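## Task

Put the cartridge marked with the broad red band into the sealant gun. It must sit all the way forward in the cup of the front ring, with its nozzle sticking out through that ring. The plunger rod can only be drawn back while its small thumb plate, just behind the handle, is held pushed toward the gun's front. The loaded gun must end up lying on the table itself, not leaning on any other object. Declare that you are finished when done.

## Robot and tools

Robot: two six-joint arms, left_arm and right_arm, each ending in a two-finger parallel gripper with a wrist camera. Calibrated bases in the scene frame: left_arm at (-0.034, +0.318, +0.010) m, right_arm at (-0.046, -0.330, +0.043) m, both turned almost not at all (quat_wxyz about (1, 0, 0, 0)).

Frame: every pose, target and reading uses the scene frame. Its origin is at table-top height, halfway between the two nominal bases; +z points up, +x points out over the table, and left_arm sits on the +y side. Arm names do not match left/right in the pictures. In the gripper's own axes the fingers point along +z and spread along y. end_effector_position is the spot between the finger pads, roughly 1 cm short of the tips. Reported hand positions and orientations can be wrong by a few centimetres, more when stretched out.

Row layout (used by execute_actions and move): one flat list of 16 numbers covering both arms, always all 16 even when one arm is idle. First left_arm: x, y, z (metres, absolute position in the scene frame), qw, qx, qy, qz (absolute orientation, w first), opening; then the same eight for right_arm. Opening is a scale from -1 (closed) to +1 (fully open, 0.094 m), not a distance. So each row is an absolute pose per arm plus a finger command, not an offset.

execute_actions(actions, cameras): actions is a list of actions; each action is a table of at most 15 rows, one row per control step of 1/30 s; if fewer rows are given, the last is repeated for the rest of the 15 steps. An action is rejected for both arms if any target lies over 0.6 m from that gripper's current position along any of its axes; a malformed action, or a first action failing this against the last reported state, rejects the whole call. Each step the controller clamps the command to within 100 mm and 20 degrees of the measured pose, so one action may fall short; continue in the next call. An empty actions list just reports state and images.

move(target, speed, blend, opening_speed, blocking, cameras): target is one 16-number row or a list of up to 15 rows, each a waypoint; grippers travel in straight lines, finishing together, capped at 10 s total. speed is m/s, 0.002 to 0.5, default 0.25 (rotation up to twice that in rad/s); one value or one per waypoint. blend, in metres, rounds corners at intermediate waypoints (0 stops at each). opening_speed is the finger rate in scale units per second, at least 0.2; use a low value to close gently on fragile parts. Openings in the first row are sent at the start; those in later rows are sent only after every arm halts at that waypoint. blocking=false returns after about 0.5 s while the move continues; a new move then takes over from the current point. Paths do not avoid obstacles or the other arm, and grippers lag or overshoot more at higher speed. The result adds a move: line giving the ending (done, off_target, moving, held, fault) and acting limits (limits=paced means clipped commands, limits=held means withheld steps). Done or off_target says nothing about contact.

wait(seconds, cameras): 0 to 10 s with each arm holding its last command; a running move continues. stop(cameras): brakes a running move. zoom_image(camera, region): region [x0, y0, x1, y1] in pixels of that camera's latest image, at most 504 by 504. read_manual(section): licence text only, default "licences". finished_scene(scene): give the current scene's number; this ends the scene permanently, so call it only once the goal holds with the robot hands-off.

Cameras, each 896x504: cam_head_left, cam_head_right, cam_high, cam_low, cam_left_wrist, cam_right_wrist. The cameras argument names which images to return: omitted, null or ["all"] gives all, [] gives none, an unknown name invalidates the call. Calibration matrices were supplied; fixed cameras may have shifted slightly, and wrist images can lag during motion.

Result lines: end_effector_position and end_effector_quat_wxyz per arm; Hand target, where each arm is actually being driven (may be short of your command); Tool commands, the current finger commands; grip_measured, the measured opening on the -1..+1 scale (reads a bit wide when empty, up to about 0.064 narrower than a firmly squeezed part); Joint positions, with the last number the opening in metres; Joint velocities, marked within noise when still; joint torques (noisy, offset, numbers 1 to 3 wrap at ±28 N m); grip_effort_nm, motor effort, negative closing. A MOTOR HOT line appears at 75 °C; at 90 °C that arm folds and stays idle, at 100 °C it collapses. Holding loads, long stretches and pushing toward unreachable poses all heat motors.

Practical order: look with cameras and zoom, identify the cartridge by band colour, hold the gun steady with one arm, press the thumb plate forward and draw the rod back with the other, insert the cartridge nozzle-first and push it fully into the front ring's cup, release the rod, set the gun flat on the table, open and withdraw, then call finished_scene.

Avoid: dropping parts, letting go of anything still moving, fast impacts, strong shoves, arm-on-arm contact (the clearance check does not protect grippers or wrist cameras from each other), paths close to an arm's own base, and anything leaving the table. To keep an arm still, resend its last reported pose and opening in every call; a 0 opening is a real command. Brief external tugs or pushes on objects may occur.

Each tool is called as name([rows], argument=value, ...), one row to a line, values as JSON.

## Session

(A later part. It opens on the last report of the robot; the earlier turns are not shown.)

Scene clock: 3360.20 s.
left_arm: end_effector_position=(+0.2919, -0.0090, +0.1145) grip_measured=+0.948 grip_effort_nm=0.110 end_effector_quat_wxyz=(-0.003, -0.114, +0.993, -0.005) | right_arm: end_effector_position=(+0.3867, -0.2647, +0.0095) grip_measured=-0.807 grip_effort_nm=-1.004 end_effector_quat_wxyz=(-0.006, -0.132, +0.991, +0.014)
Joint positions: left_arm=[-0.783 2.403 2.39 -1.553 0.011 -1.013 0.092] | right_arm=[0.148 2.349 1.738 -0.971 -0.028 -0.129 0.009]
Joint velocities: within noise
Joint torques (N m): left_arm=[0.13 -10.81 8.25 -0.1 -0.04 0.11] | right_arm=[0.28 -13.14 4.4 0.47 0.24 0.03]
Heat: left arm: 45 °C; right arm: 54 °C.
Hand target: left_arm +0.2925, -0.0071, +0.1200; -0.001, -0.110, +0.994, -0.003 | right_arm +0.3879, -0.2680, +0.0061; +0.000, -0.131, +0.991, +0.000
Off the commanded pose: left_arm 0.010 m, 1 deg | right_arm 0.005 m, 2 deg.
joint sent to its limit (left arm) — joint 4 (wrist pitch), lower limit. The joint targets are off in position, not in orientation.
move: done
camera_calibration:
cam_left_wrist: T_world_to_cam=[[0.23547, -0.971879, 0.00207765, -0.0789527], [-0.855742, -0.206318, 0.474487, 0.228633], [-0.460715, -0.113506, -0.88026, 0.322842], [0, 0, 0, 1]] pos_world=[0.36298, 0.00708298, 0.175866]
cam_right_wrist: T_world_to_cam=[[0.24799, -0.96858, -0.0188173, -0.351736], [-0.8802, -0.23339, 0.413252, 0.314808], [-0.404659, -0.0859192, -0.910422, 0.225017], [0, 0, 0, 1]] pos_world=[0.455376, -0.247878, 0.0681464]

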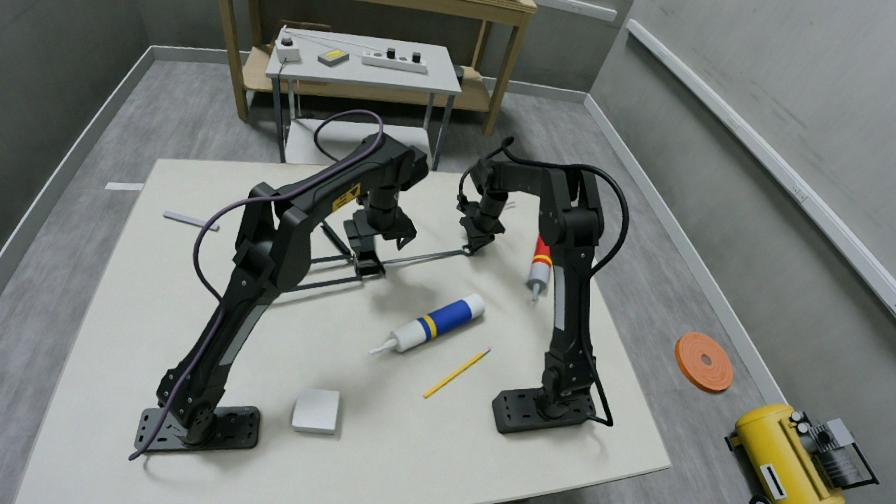

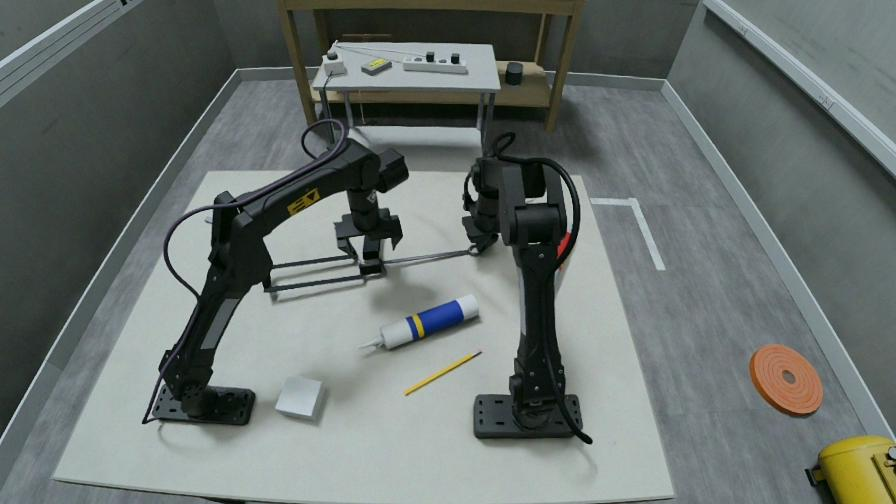

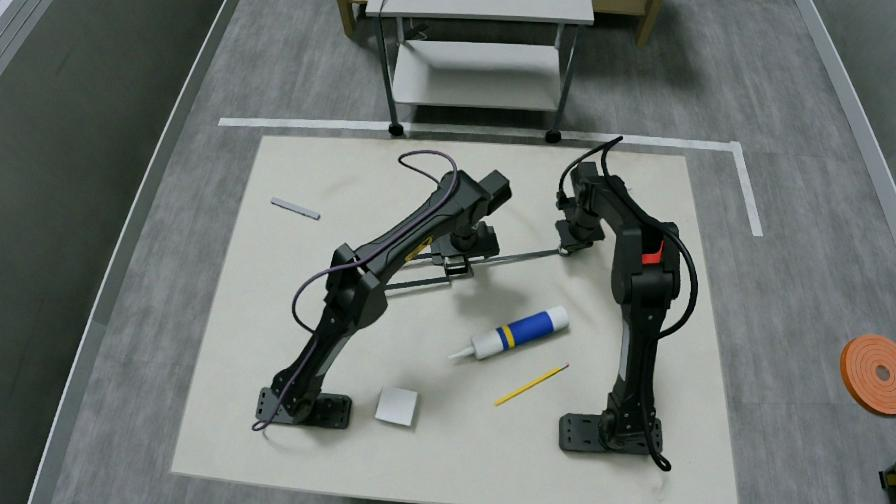

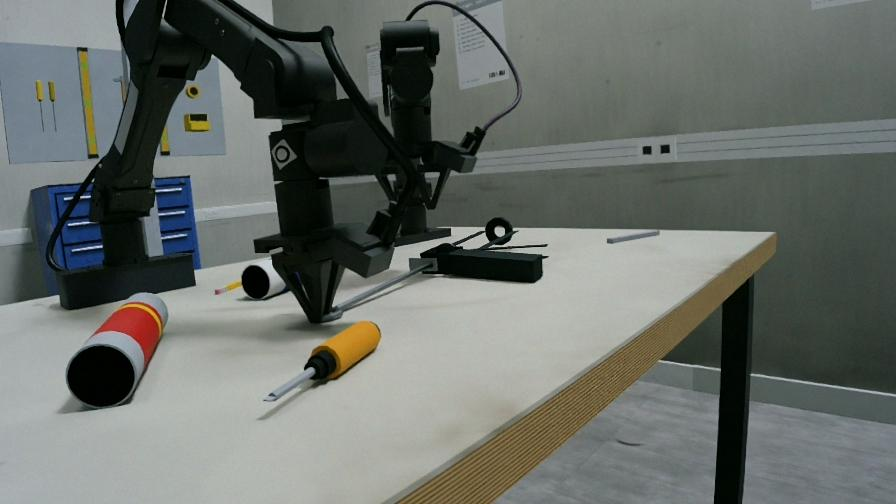

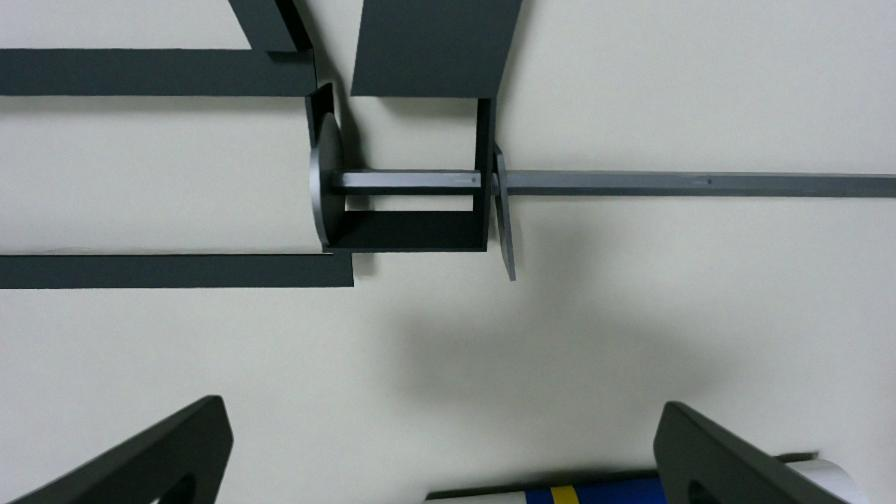

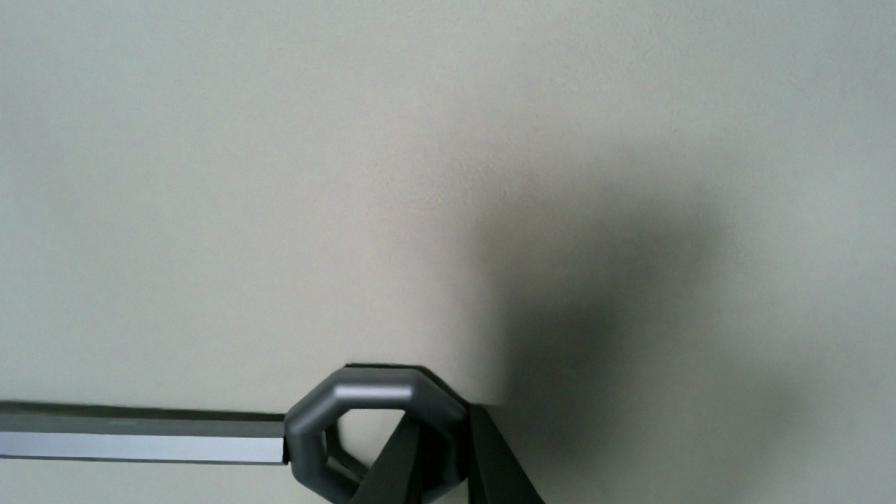

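move([
  [0.26,0.06,0.16,0,-0.1201,0.9928,0,0.5,0.388,-0.268,0.004,0.0,-0.1305,0.9914,0.0,-0.95],
  [0.24,0.12,0.18,0,-0.1201,0.9928,0,0.0,0.395,-0.310,0.004,0.0,-0.1305,0.9914,0.0,-0.95],
  [0.24,0.12,0.18,0,-0.1201,0.9928,0,0.0,0.370,-0.345,0.004,0.0,-0.1564,0.9877,0.0,-0.95],
], speed=0.1, blend=0.01)

Scene clock: 3406.50 s.
left_arm: end_effector_position=(+0.2396, +0.1186, +0.1699) grip_measured=+0.002 grip_effort_nm=-0.081 end_effector_quat_wxyz=(-0.022, -0.127, +0.992, +0.013) | right_arm: end_effector_position=(+0.3754, -0.3280, +0.0090) grip_measured=-0.808 grip_effort_nm=-1.009 end_effector_quat_wxyz=(+0.005, -0.135, +0.990, +0.028)
Joint positions: left_arm=[-0.625 1.886 1.8 -1.533 0.011 -0.881 0.047] | right_arm=[-0.01 2.277 1.607 -0.899 -0.057 -0.293 0.009]
Joint velocities: within noise
Joint torques (N m): left_arm=[0.23 -10.84 4.92 0.23 -0.09 0.12] | right_arm=[-1.31 -12.68 3.62 0.38 0.47 -0.61]
Heat: left arm: 46 °C; right arm: 54 °C.
Hand target: left_arm +0.2414, +0.1203, +0.1805; -0.001, -0.121, +0.993, -0.001 | right_arm +0.3703, -0.3436, +0.0044; -0.001, -0.156, +0.988, +0.002
Off the commanded pose: left_arm 0.010 m, 3 deg | right_arm 0.019 m, 4 deg.
move: off_target (left_arm, right_arm); blend cut to 0 m at target 2; target 2's new opening was sent with left_arm's hand 0.010 m and 3 deg from that target
camera_calibration:
cam_left_wrist: T_world_to_cam=[[0.259957, -0.964841, -0.0387884, 0.0575395], [-0.829554, -0.243706, 0.502442, 0.177322], [-0.494229, -0.0984363, -0.863741, 0.365383], [0, 0, 0, 1]] pos_world=[0.312723, 0.134698, 0.228734]
cam_right_wrist: T_world_to_cam=[[0.25426, -0.966133, -0.0440286, -0.411549], [-0.886412, -0.251004, 0.388935, 0.286988], [-0.386815, -0.0598632, -0.920212, 0.216485], [0, 0, 0, 1]] pos_world=[0.44277, -0.312616, 0.0694728]

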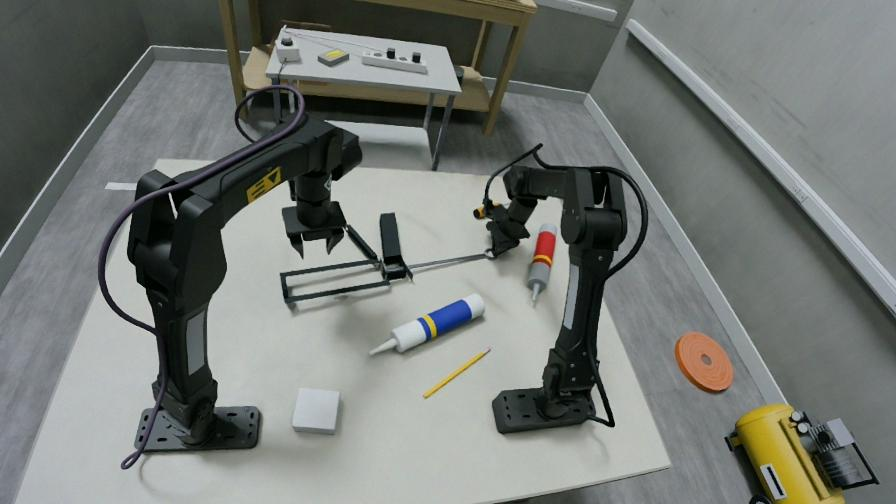

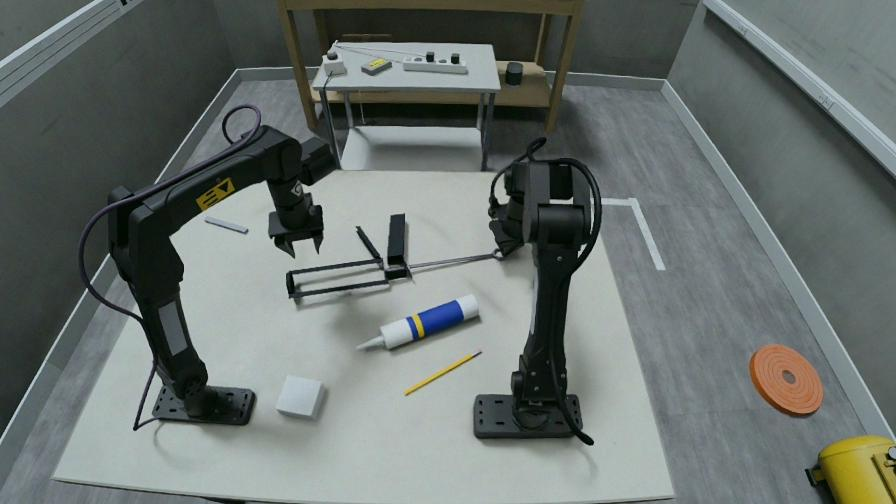

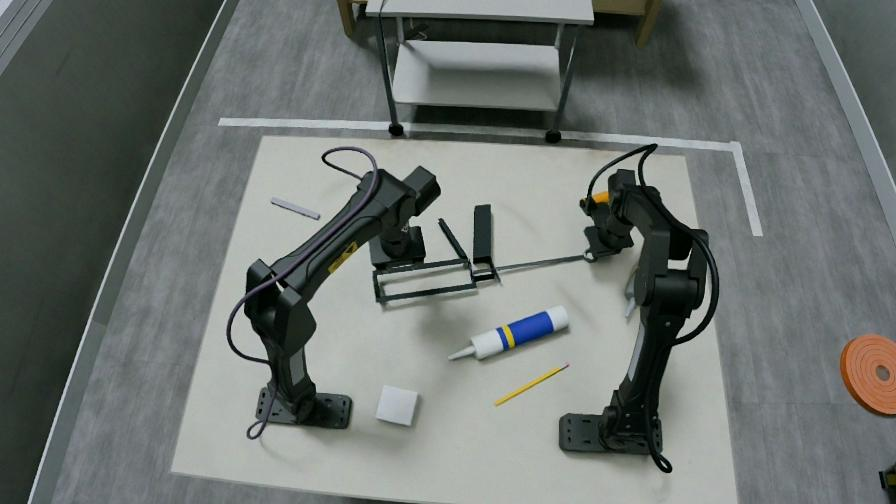

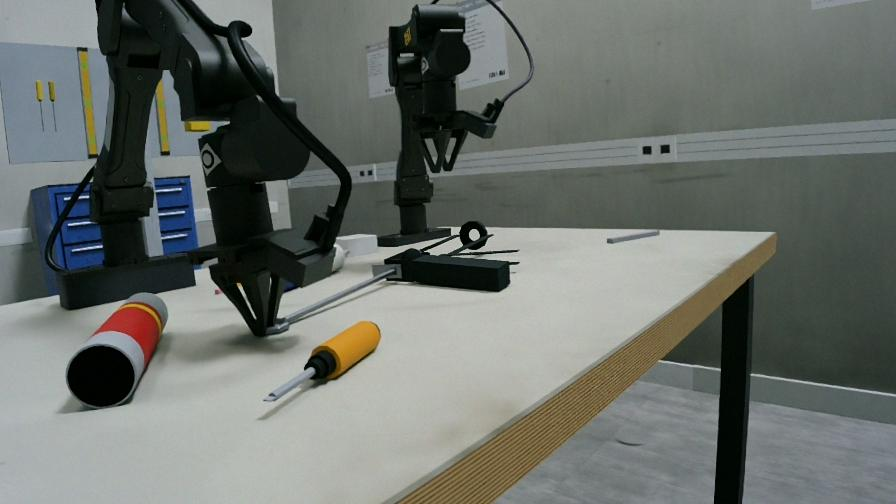

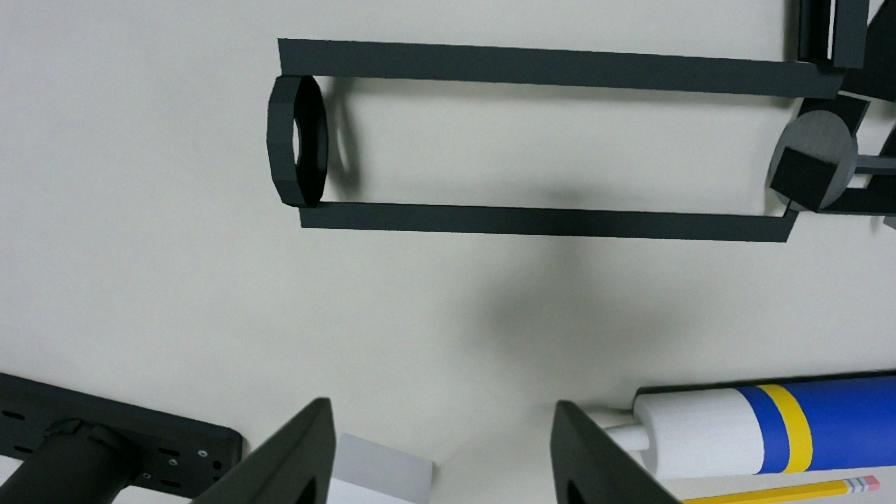

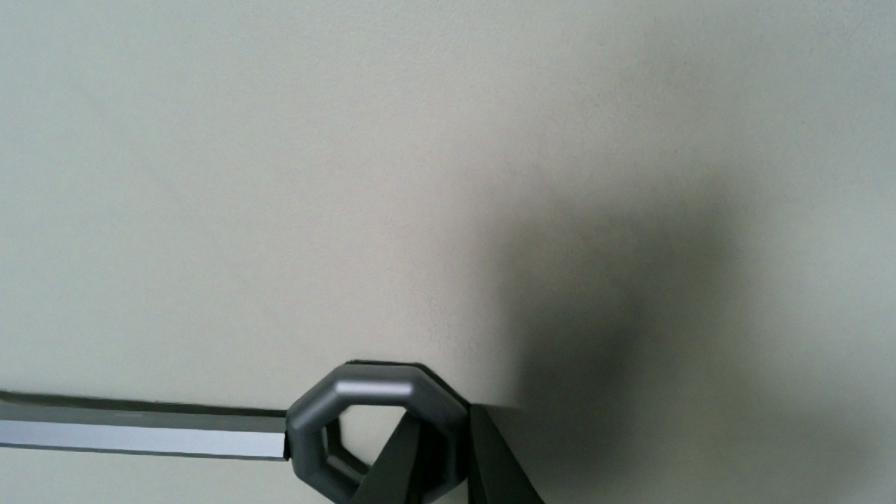

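move([
  [0.24,0.12,0.18,0,-0.1201,0.9928,0,0.0,0.380,-0.390,0.004,0.0,-0.1564,0.9877,0.0,-0.95],
  [0.24,0.12,0.18,0,-0.1201,0.9928,0,0.0,0.352,-0.398,0.004,0.0,-0.1564,0.9877,0.0,-0.95],
], speed=0.1)

Scene clock: 3433.27 s.
left_arm: end_effector_position=(+0.2378, +0.1200, +0.1673) grip_measured=+0.002 grip_effort_nm=-0.081 end_effector_quat_wxyz=(-0.026, -0.127, +0.991, +0.017) | right_arm: end_effector_position=(+0.3648, -0.3835, +0.0087) grip_measured=-0.808 grip_effort_nm=-1.009 end_effector_quat_wxyz=(+0.018, -0.137, +0.990, +0.023)
Joint positions: left_arm=[-0.625 1.886 1.789 -1.533 0.011 -0.881 0.047] | right_arm=[-0.143 2.236 1.534 -0.847 -0.054 -0.43 0.009]
Joint velocities: within noise
Joint torques (N m): left_arm=[-0.17 -11.32 5.14 0.24 -0.09 0.11] | right_arm=[-1.4 -12.37 3.44 0.2 0.44 -0.59]
Heat: left arm: 45 °C; right arm: 52 °C.
Hand target: left_arm +0.2397, +0.1202, +0.1795; -0.001, -0.120, +0.993, +0.001 | right_arm +0.3523, -0.3972, +0.0040; -0.001, -0.156, +0.988, +0.002
Off the commanded pose: left_arm 0.013 m, 4 deg | right_arm 0.020 m, 4 deg.
move: off_target (left_arm, right_arm)
camera_calibration:
cam_left_wrist: T_world_to_cam=[[0.259584, -0.96457, -0.0471241, 0.060652], [-0.82516, -0.246889, 0.508092, 0.175786], [-0.501724, -0.0930075, -0.860013, 0.362928], [0, 0, 0, 1]] pos_world=[0.311397, 0.135658, 0.225665]
cam_right_wrist: T_world_to_cam=[[0.257989, -0.965674, -0.0302623, -0.463799], [-0.895887, -0.250836, 0.366698, 0.267574], [-0.361702, -0.0674924, -0.929848, 0.196729], [0, 0, 0, 1]] pos_world=[0.430528, -0.367483, 0.0707738]

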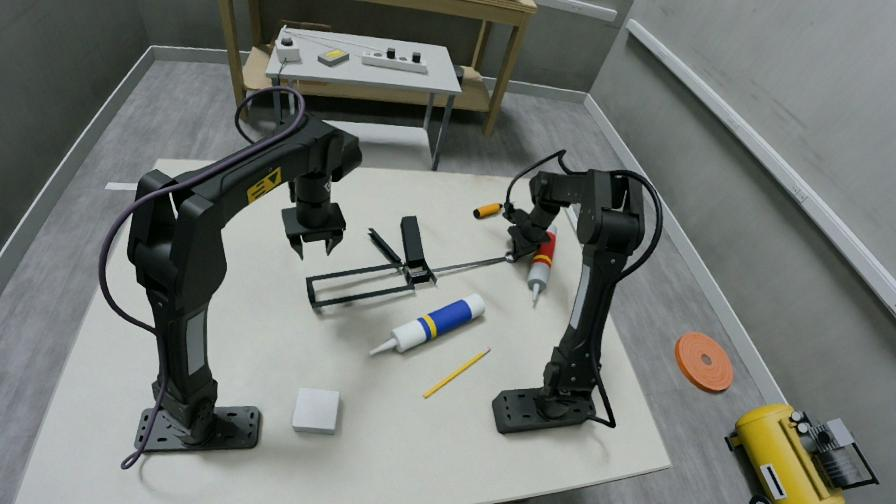

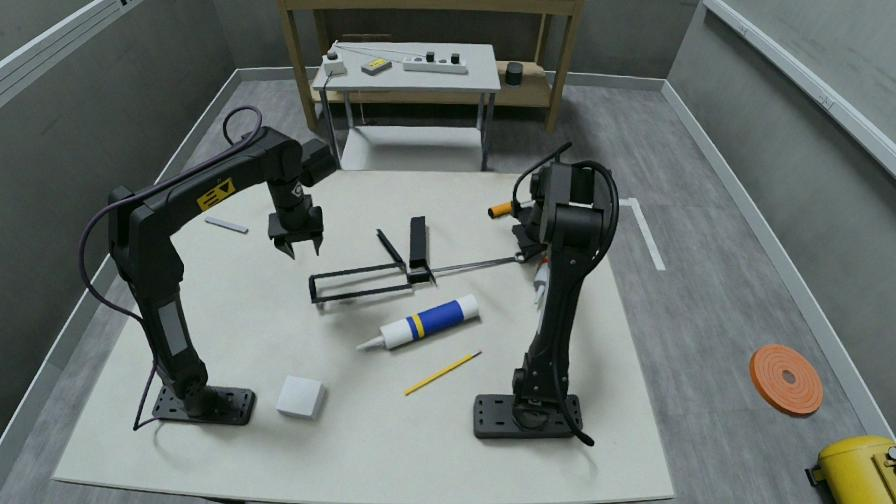

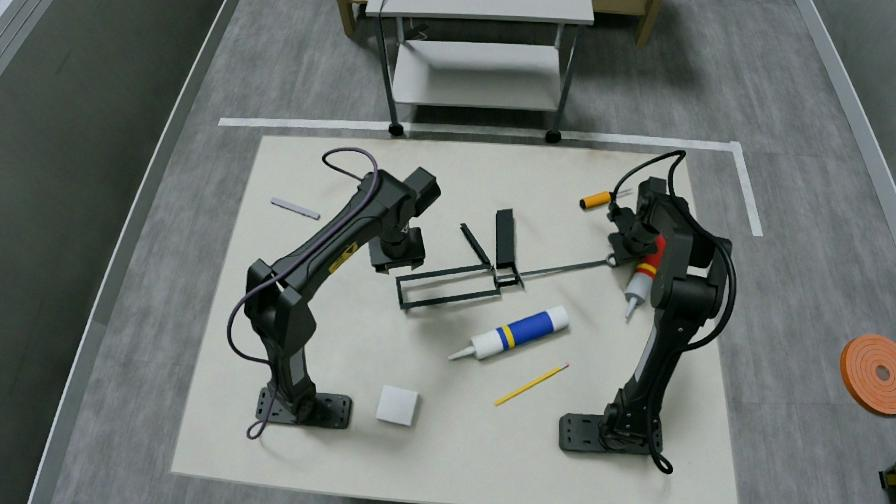

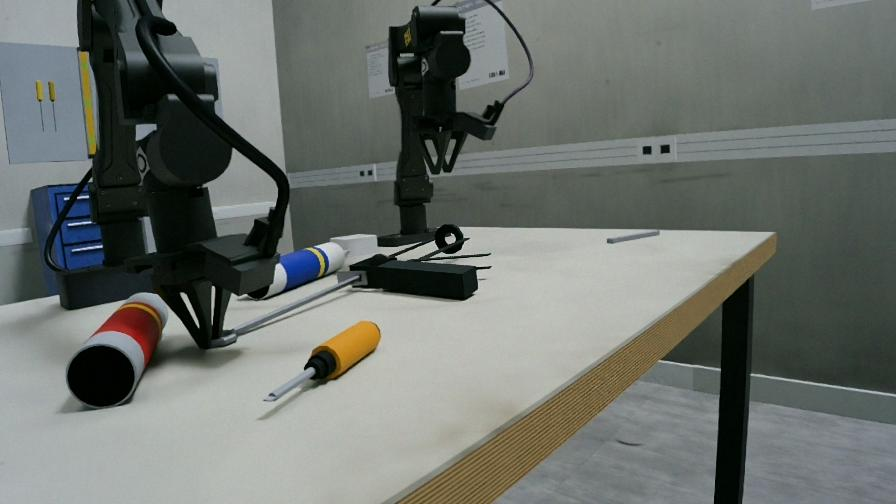

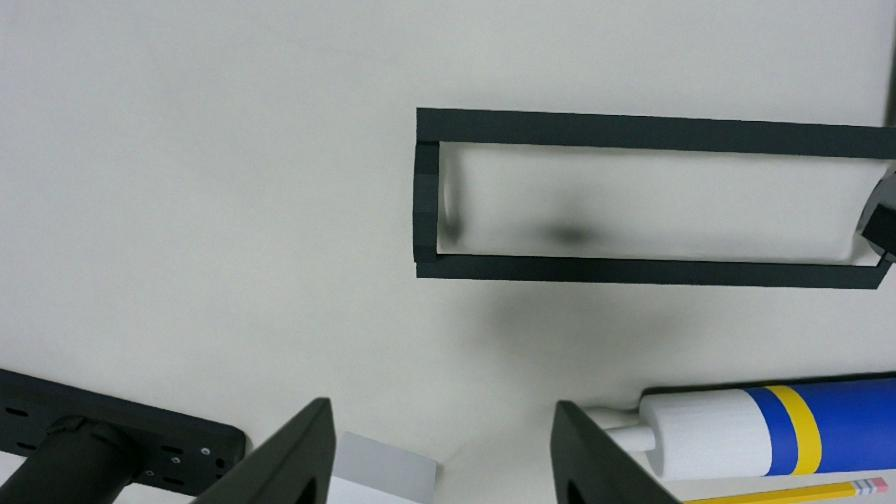

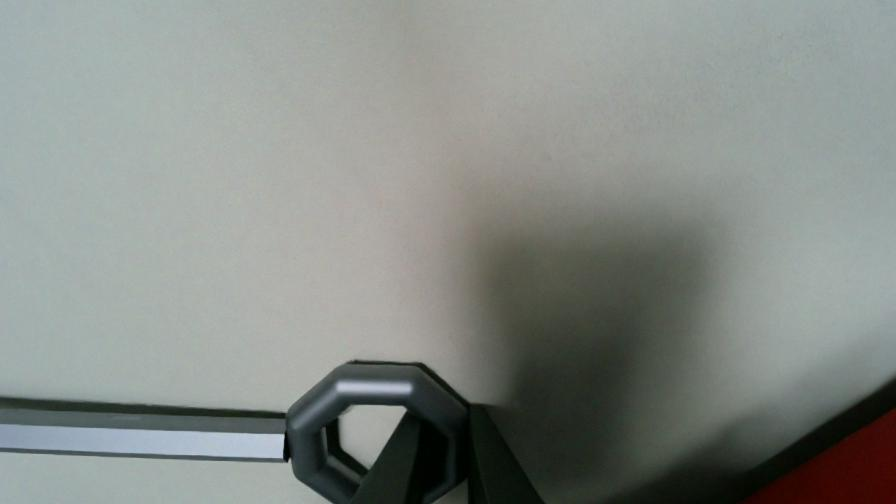

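move([
  [0.24,0.12,0.18,0,-0.1201,0.9928,0,0.0,0.360,-0.386,0.006,0.0,-0.1305,0.9914,0.0,-0.6],
  [0.24,0.12,0.18,0,-0.1201,0.9928,0,0.0,0.360,-0.388,0.07,0.0,-0.1305,0.9914,0.0,-0.6],
  [0.15,0.22,0.20,0,-0.1201,0.9928,0,-0.9,0.335,-0.43,0.15,0.0,0.2368,0.9716,0.0,0.3],
], speed=0.15, blend=[0,0.02,0], cameras=["cam_right_wrist","cam_head_right","cam_high"])

Scene clock: 3480.67 s.
left_arm: end_effector_position=(+0.1589, +0.2140, +0.1979) grip_measured=-0.898 grip_effort_nm=-0.081 end_effector_quat_wxyz=(+0.001, -0.131, +0.991, -0.008) | right_arm: end_effector_position=(+0.3323, -0.4299, +0.1303) grip_measured=+0.298 grip_effort_nm=0.129 end_effector_quat_wxyz=(-0.023, +0.229, +0.973, +0.002)
Joint positions: left_arm=[-0.488 1.386 1.379 -1.553 0.011 -0.754 0.005] | right_arm=[-0.251 2.089 1.799 -1.327 -0.003 0.199 0.061]
Joint velocities: within noise
Joint torques (N m): left_arm=[0.43 -5.81 5.08 -0.02 -0.07 0.15] | right_arm=[-0.58 -13.96 8.69 -0.07 0.05 0.13]
Heat: left arm: 44 °C; right arm: 57 °C.
Hand target: left_arm +0.1515, +0.2211, +0.2009; +0.000, -0.127, +0.992, -0.001 | right_arm +0.3352, -0.4346, +0.1497; +0.000, +0.240, +0.971, -0.002
Off the commanded pose: left_arm 0.011 m, 2 deg | right_arm 0.020 m, 3 deg.
move: off_target (left_arm, right_arm); target 3's new opening was sent with right_arm's hand 0.020 m and 3 deg from that target
camera_calibration:
cam_right_wrist: T_world_to_cam=[[-0.457913, -0.888841, 0.0166379, -0.231776], [-0.792021, 0.416391, 0.446454, 0.424122], [-0.403754, 0.191259, -0.894652, 0.415515], [0, 0, 0, 1]] pos_world=[0.397547, -0.462084, 0.186247]
Images, in order (width x height): cam_head_right 896x504, cam_high 896x504, cam_right_wrist 896x504.

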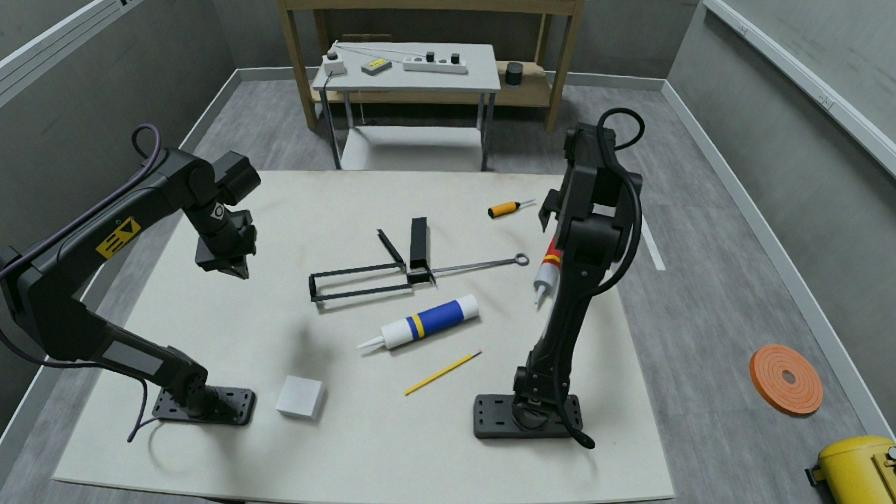

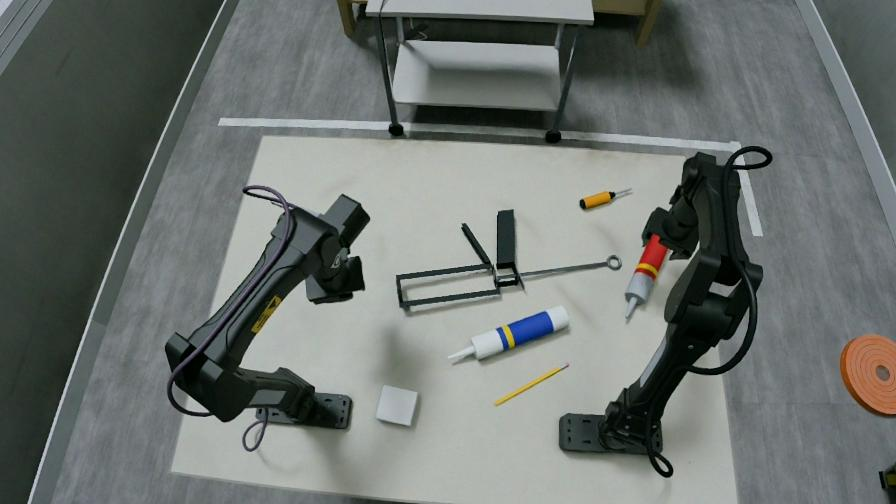

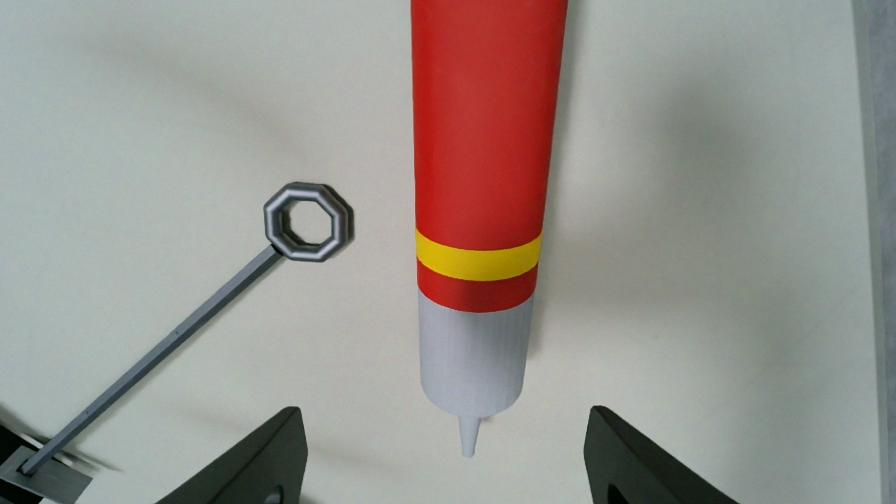

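move([
  [0.15,0.22,0.20,0,-0.1201,0.9928,0,-0.9,0.3495,-0.4515,0.09,0.0,0.2334,0.9724,0.0,0.3],
], speed=0.12, cameras=["cam_right_wrist"])

Scene clock: 3496.10 s.
left_arm: end_effector_position=(+0.1579, +0.2145, +0.1963) grip_measured=-0.898 grip_effort_nm=-0.085 end_effector_quat_wxyz=(-0.001, -0.131, +0.991, -0.006) | right_arm: end_effector_position=(+0.3487, -0.4481, +0.0957) grip_measured=+0.298 grip_effort_nm=0.134 end_effector_quat_wxyz=(+0.000, +0.241, +0.971, +0.002)
Joint positions: left_arm=[-0.488 1.386 1.373 -1.553 0.011 -0.752 0.005] | right_arm=[-0.283 2.142 1.745 -1.173 -0.003 0.19 0.061]
Joint velocities: within noise
Joint torques (N m): left_arm=[-0.42 -5.76 5.22 -0.05 -0.11 0.17] | right_arm=[-0.44 -10.89 5.53 0.37 0.01 -0.18]
Heat: left arm: 41 °C; right arm: 56 °C.
Hand target: left_arm +0.1502, +0.2199, +0.1997; +0.000, -0.122, +0.993, +0.000 | right_arm +0.3490, -0.4508, +0.0899; +0.000, +0.235, +0.972, +0.000
Off the commanded pose: left_arm 0.010 m, 1 deg | right_arm 0.007 m, 1 deg.
move: done
camera_calibration:
cam_right_wrist: T_world_to_cam=[[-0.478763, -0.877917, 0.00693323, -0.226735], [-0.801057, 0.440053, 0.405784, 0.477778], [-0.359295, 0.18872, -0.913943, 0.379933], [0, 0, 0, 1]] pos_world=[0.410684, -0.481003, 0.154934]
Images, in order (width x height): cam_right_wrist 896x504.

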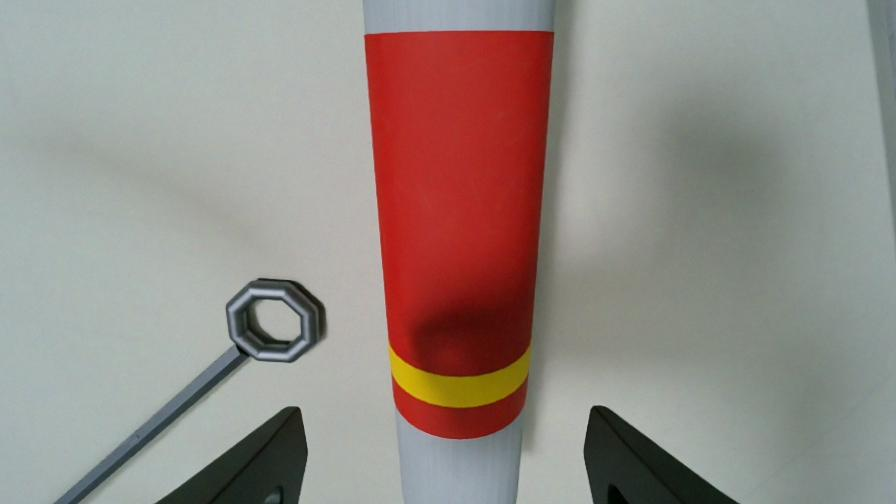

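move([
  [0.15,0.22,0.20,0,-0.1201,0.9928,0,-0.9,0.3475,-0.456,0.060,0.0,0.2334,0.9724,0.0,0.3],
  [0.15,0.22,0.20,0,-0.1201,0.9928,0,-0.9,0.3475,-0.456,0.034,0.0,0.2334,0.9724,0.0,0.3],
], speed=0.1, blend=0.01, cameras=["cam_right_wrist"])

Scene clock: 3526.37 s.
left_arm: end_effector_position=(+0.1579, +0.2145, +0.1963) grip_measured=-0.898 grip_effort_nm=-0.085 end_effector_quat_wxyz=(-0.001, -0.129, +0.992, -0.006) | right_arm: end_effector_position=(+0.3497, -0.4484, +0.0417) grip_measured=+0.298 grip_effort_nm=0.134 end_effector_quat_wxyz=(+0.003, +0.232, +0.973, +0.002)
Joint positions: left_arm=[-0.488 1.386 1.373 -1.553 0.011 -0.749 0.005] | right_arm=[-0.283 2.196 1.61 -0.98 -0.003 0.173 0.061]
Joint velocities: within noise
Joint torques (N m): left_arm=[-0.32 -5.89 5.12 -0.08 -0.09 0.15] | right_arm=[-0.7 -10.85 5.22 0.39 0.02 -0.18]
Heat: left arm: 39 °C; right arm: 52 °C.
Hand target: left_arm +0.1502, +0.2198, +0.1998; +0.000, -0.120, +0.993, +0.000 | right_arm +0.3481, -0.4520, +0.0345; +0.000, +0.229, +0.973, +0.000
Off the commanded pose: left_arm 0.010 m, 1 deg | right_arm 0.011 m, 0 deg.
move: off_target (right_arm)
camera_calibration:
cam_right_wrist: T_world_to_cam=[[-0.463911, -0.885861, 0.00607305, -0.234871], [-0.810167, 0.427024, 0.401595, 0.498143], [-0.358351, 0.181384, -0.915797, 0.327442], [0, 0, 0, 1]] pos_world=[0.411959, -0.480175, 0.101244]
Images, in order (width x height): cam_right_wrist 896x504.

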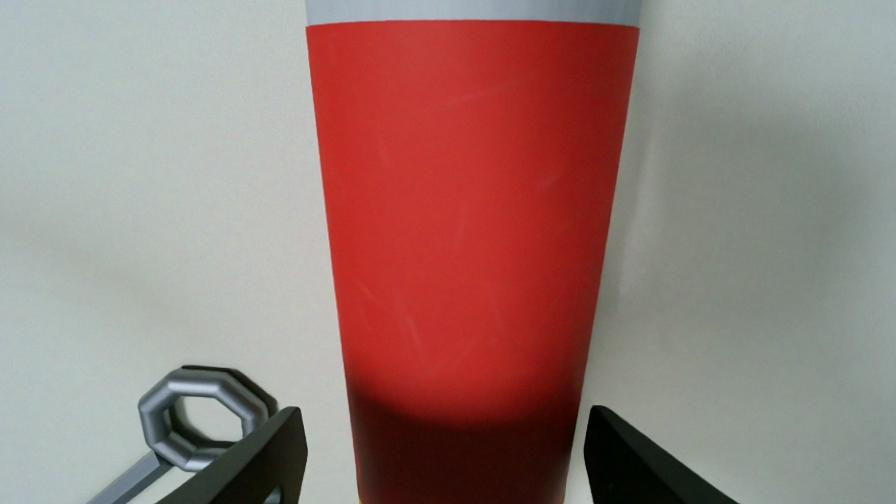

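move([
  [0.15,0.22,0.20,0,-0.1201,0.9928,0,-0.9,0.3455,-0.461,0.034,0.0,0.2334,0.9724,0.0,0.3],
  [0.15,0.22,0.20,0,-0.1201,0.9928,0,-0.9,0.3455,-0.459,0.034,0.0,0.2334,0.9724,0.0,-0.25],
], speed=0.1, opening_speed=0.5, cameras=["cam_right_wrist"])

Scene clock: 3547.20 s.
left_arm: end_effector_position=(+0.1579, +0.2145, +0.1963) grip_measured=-0.898 grip_effort_nm=-0.076 end_effector_quat_wxyz=(-0.001, -0.129, +0.992, -0.006) | right_arm: end_effector_position=(+0.3462, -0.4619, +0.0417) grip_measured=-0.080 grip_effort_nm=-1.004 end_effector_quat_wxyz=(+0.004, +0.242, +0.970, +0.001)
Joint positions: left_arm=[-0.488 1.386 1.373 -1.553 0.011 -0.749 0.005] | right_arm=[-0.317 2.196 1.61 -0.977 -0.003 0.159 0.043]
Joint velocities: within noise
Joint torques (N m): left_arm=[-0.46 -5.87 5.14 -0.07 -0.14 0.18] | right_arm=[-0.28 -10.92 5.01 0.38 0.02 -0.16]
Heat: left arm: 39 °C; right arm: 54 °C.
Hand target: left_arm +0.1502, +0.2198, +0.1998; +0.000, -0.120, +0.993, +0.000 | right_arm +0.3442, -0.4632, +0.0341; +0.000, +0.237, +0.972, +0.000
Off the commanded pose: left_arm 0.010 m, 1 deg | right_arm 0.008 m, 1 deg.
move: done
camera_calibration:
cam_right_wrist: T_world_to_cam=[[-0.4815, -0.876428, 0.00560344, -0.238011], [-0.802662, 0.443524, 0.398773, 0.50621], [-0.351981, 0.187511, -0.917033, 0.329316], [0, 0, 0, 1]] pos_world=[0.407626, -0.494867, 0.101464]
Images, in order (width x height): cam_right_wrist 896x504.

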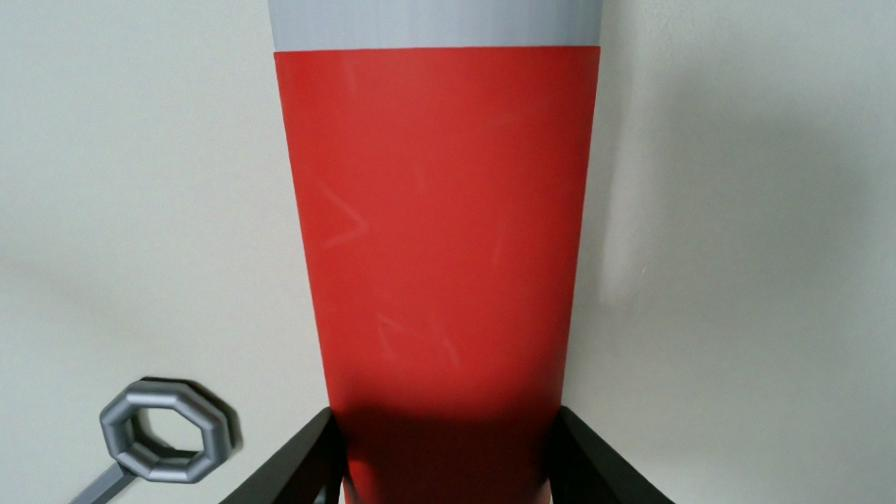

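move([
  [0.15,0.22,0.20,0,-0.1201,0.9928,0,-0.9,0.344,-0.461,0.140,0.0,0.2377,0.9713,0.0,-0.25],
  [0.15,0.22,0.20,0,-0.1201,0.9928,0,-0.9,0.300,-0.395,0.150,0.0,0.4617,0.887,0.0,-0.25],
  [0.15,0.22,0.20,0,-0.1201,0.9928,0,-0.9,0.285,-0.370,0.130,0.0,0.6157,0.788,0.0,-0.25],
], speed=[0.1,0.3,0.3], blend=0.02)

Scene clock: 3577.53 s.
left_arm: end_effector_position=(+0.1579, +0.2145, +0.1963) grip_measured=-0.898 grip_effort_nm=-0.076 end_effector_quat_wxyz=(-0.001, -0.129, +0.992, -0.006) | right_arm: end_effector_position=(+0.2839, -0.3669, +0.1151) grip_measured=-0.082 grip_effort_nm=-1.004 end_effector_quat_wxyz=(-0.026, +0.606, +0.795, -0.010)
Joint positions: left_arm=[-0.488 1.386 1.373 -1.553 0.011 -0.749 0.005] | right_arm=[-0.108 1.872 1.431 -1.184 -0.01 1.181 0.043]
Joint velocities: within noise
Joint torques (N m): left_arm=[-0.47 -5.87 5.2 -0.07 -0.12 0.14] | right_arm=[0.55 -13.34 5.68 0.14 0.05 0.13]
Heat: left arm: 38 °C; right arm: 55 °C.
Hand target: left_arm +0.1502, +0.2198, +0.1998; +0.000, -0.120, +0.993, +0.000 | right_arm +0.2859, -0.3661, +0.1297; -0.002, +0.610, +0.793, +0.001
Off the commanded pose: left_arm 0.010 m, 1 deg | right_arm 0.015 m, 3 deg.
move: off_target (right_arm)
camera_calibration:
cam_left_wrist: T_world_to_cam=[[0.265181, -0.964192, 0.00361856, 0.163031], [-0.850438, -0.232124, 0.472095, 0.126356], [-0.45435, -0.128268, -0.88154, 0.360888], [0, 0, 0, 1]] pos_world=[0.228195, 0.232814, 0.257896]
cam_right_wrist: T_world_to_cam=[[-0.96574, -0.25297, 0.0579073, 0.175068], [-0.204352, 0.87883, 0.431159, 0.370947], [-0.159961, 0.404554, -0.900416, 0.380107], [0, 0, 0, 1]] pos_world=[0.305676, -0.435486, 0.172179]

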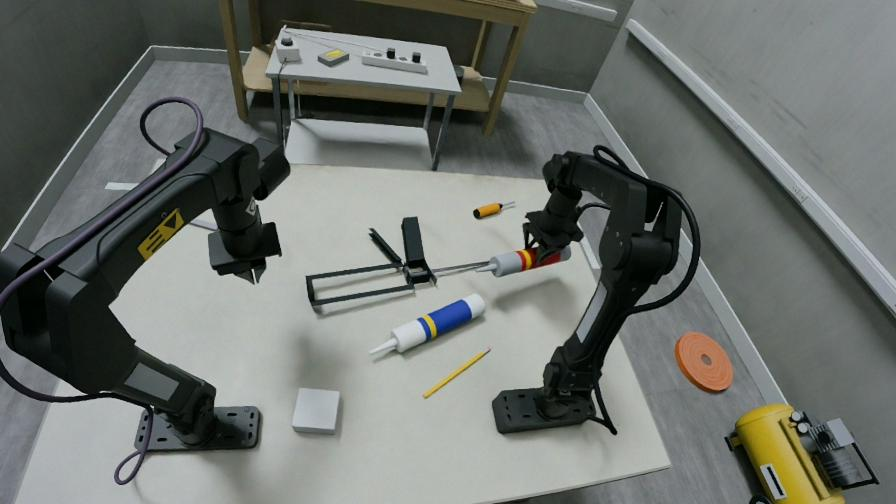

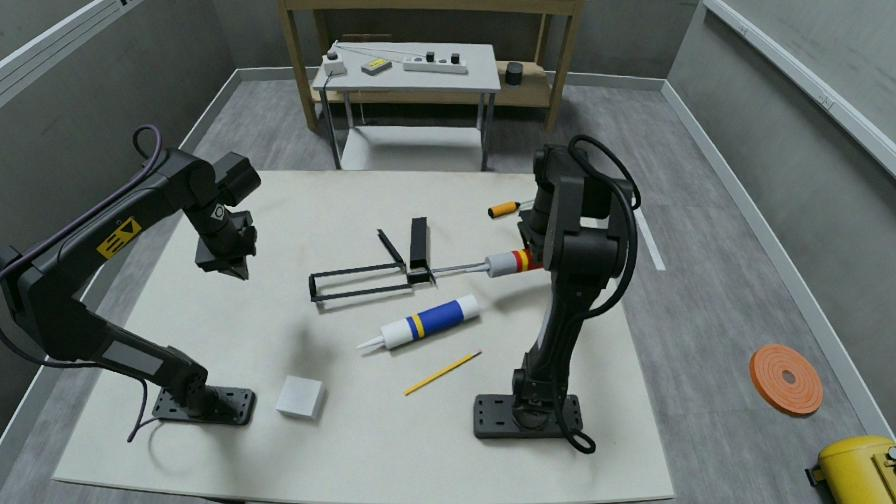

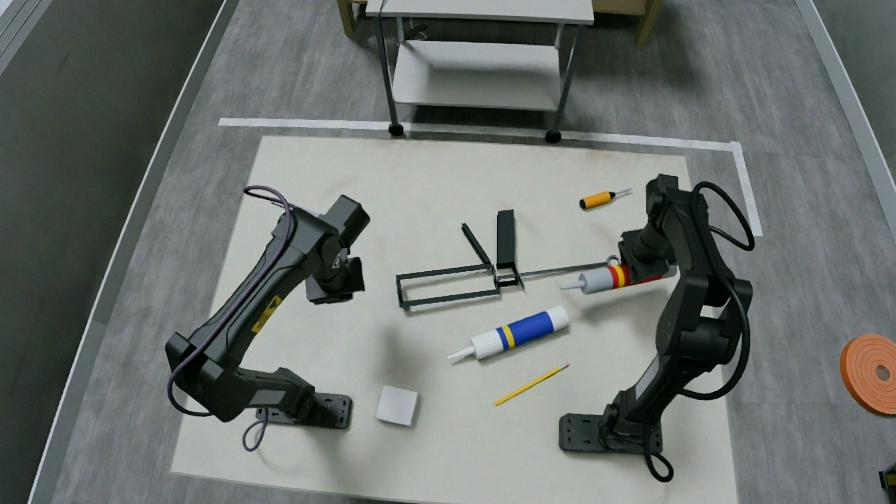

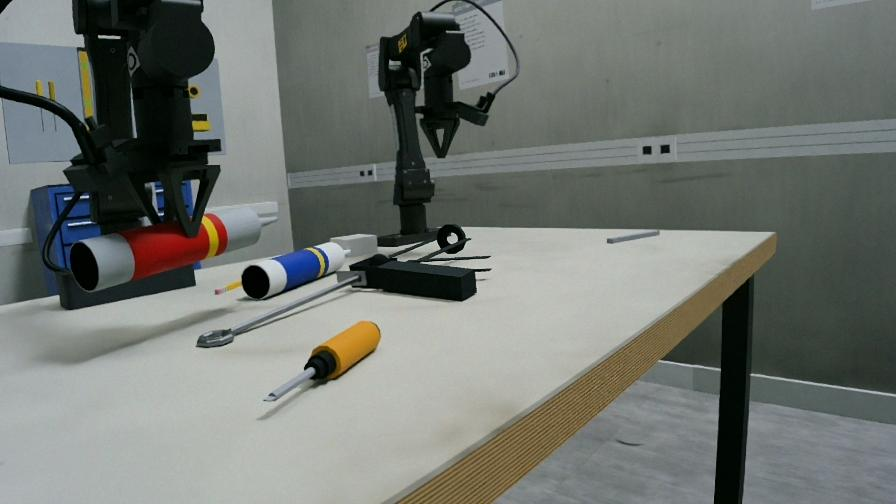

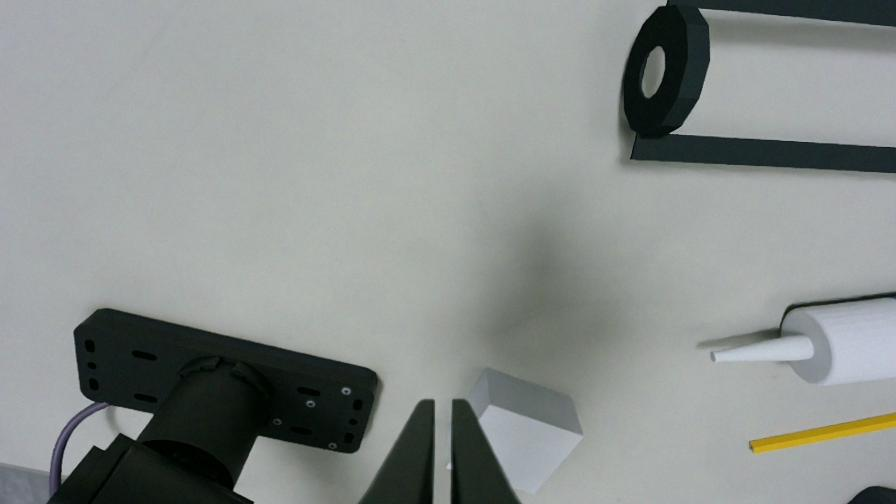

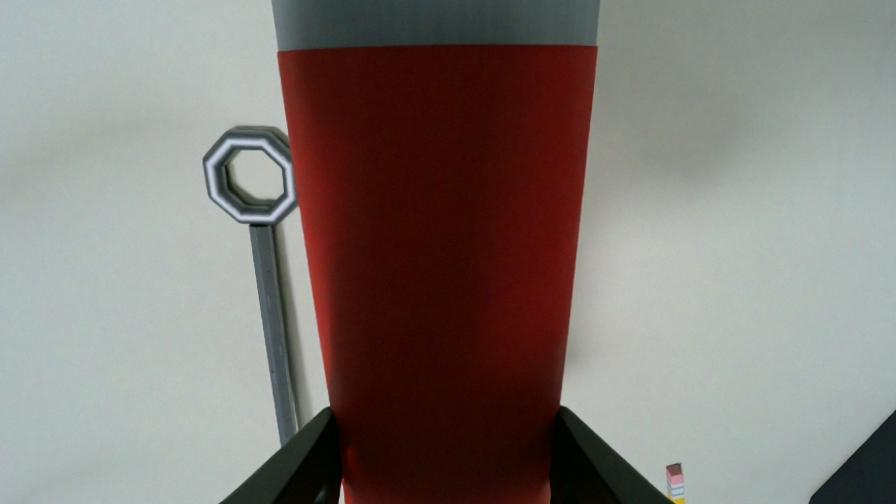

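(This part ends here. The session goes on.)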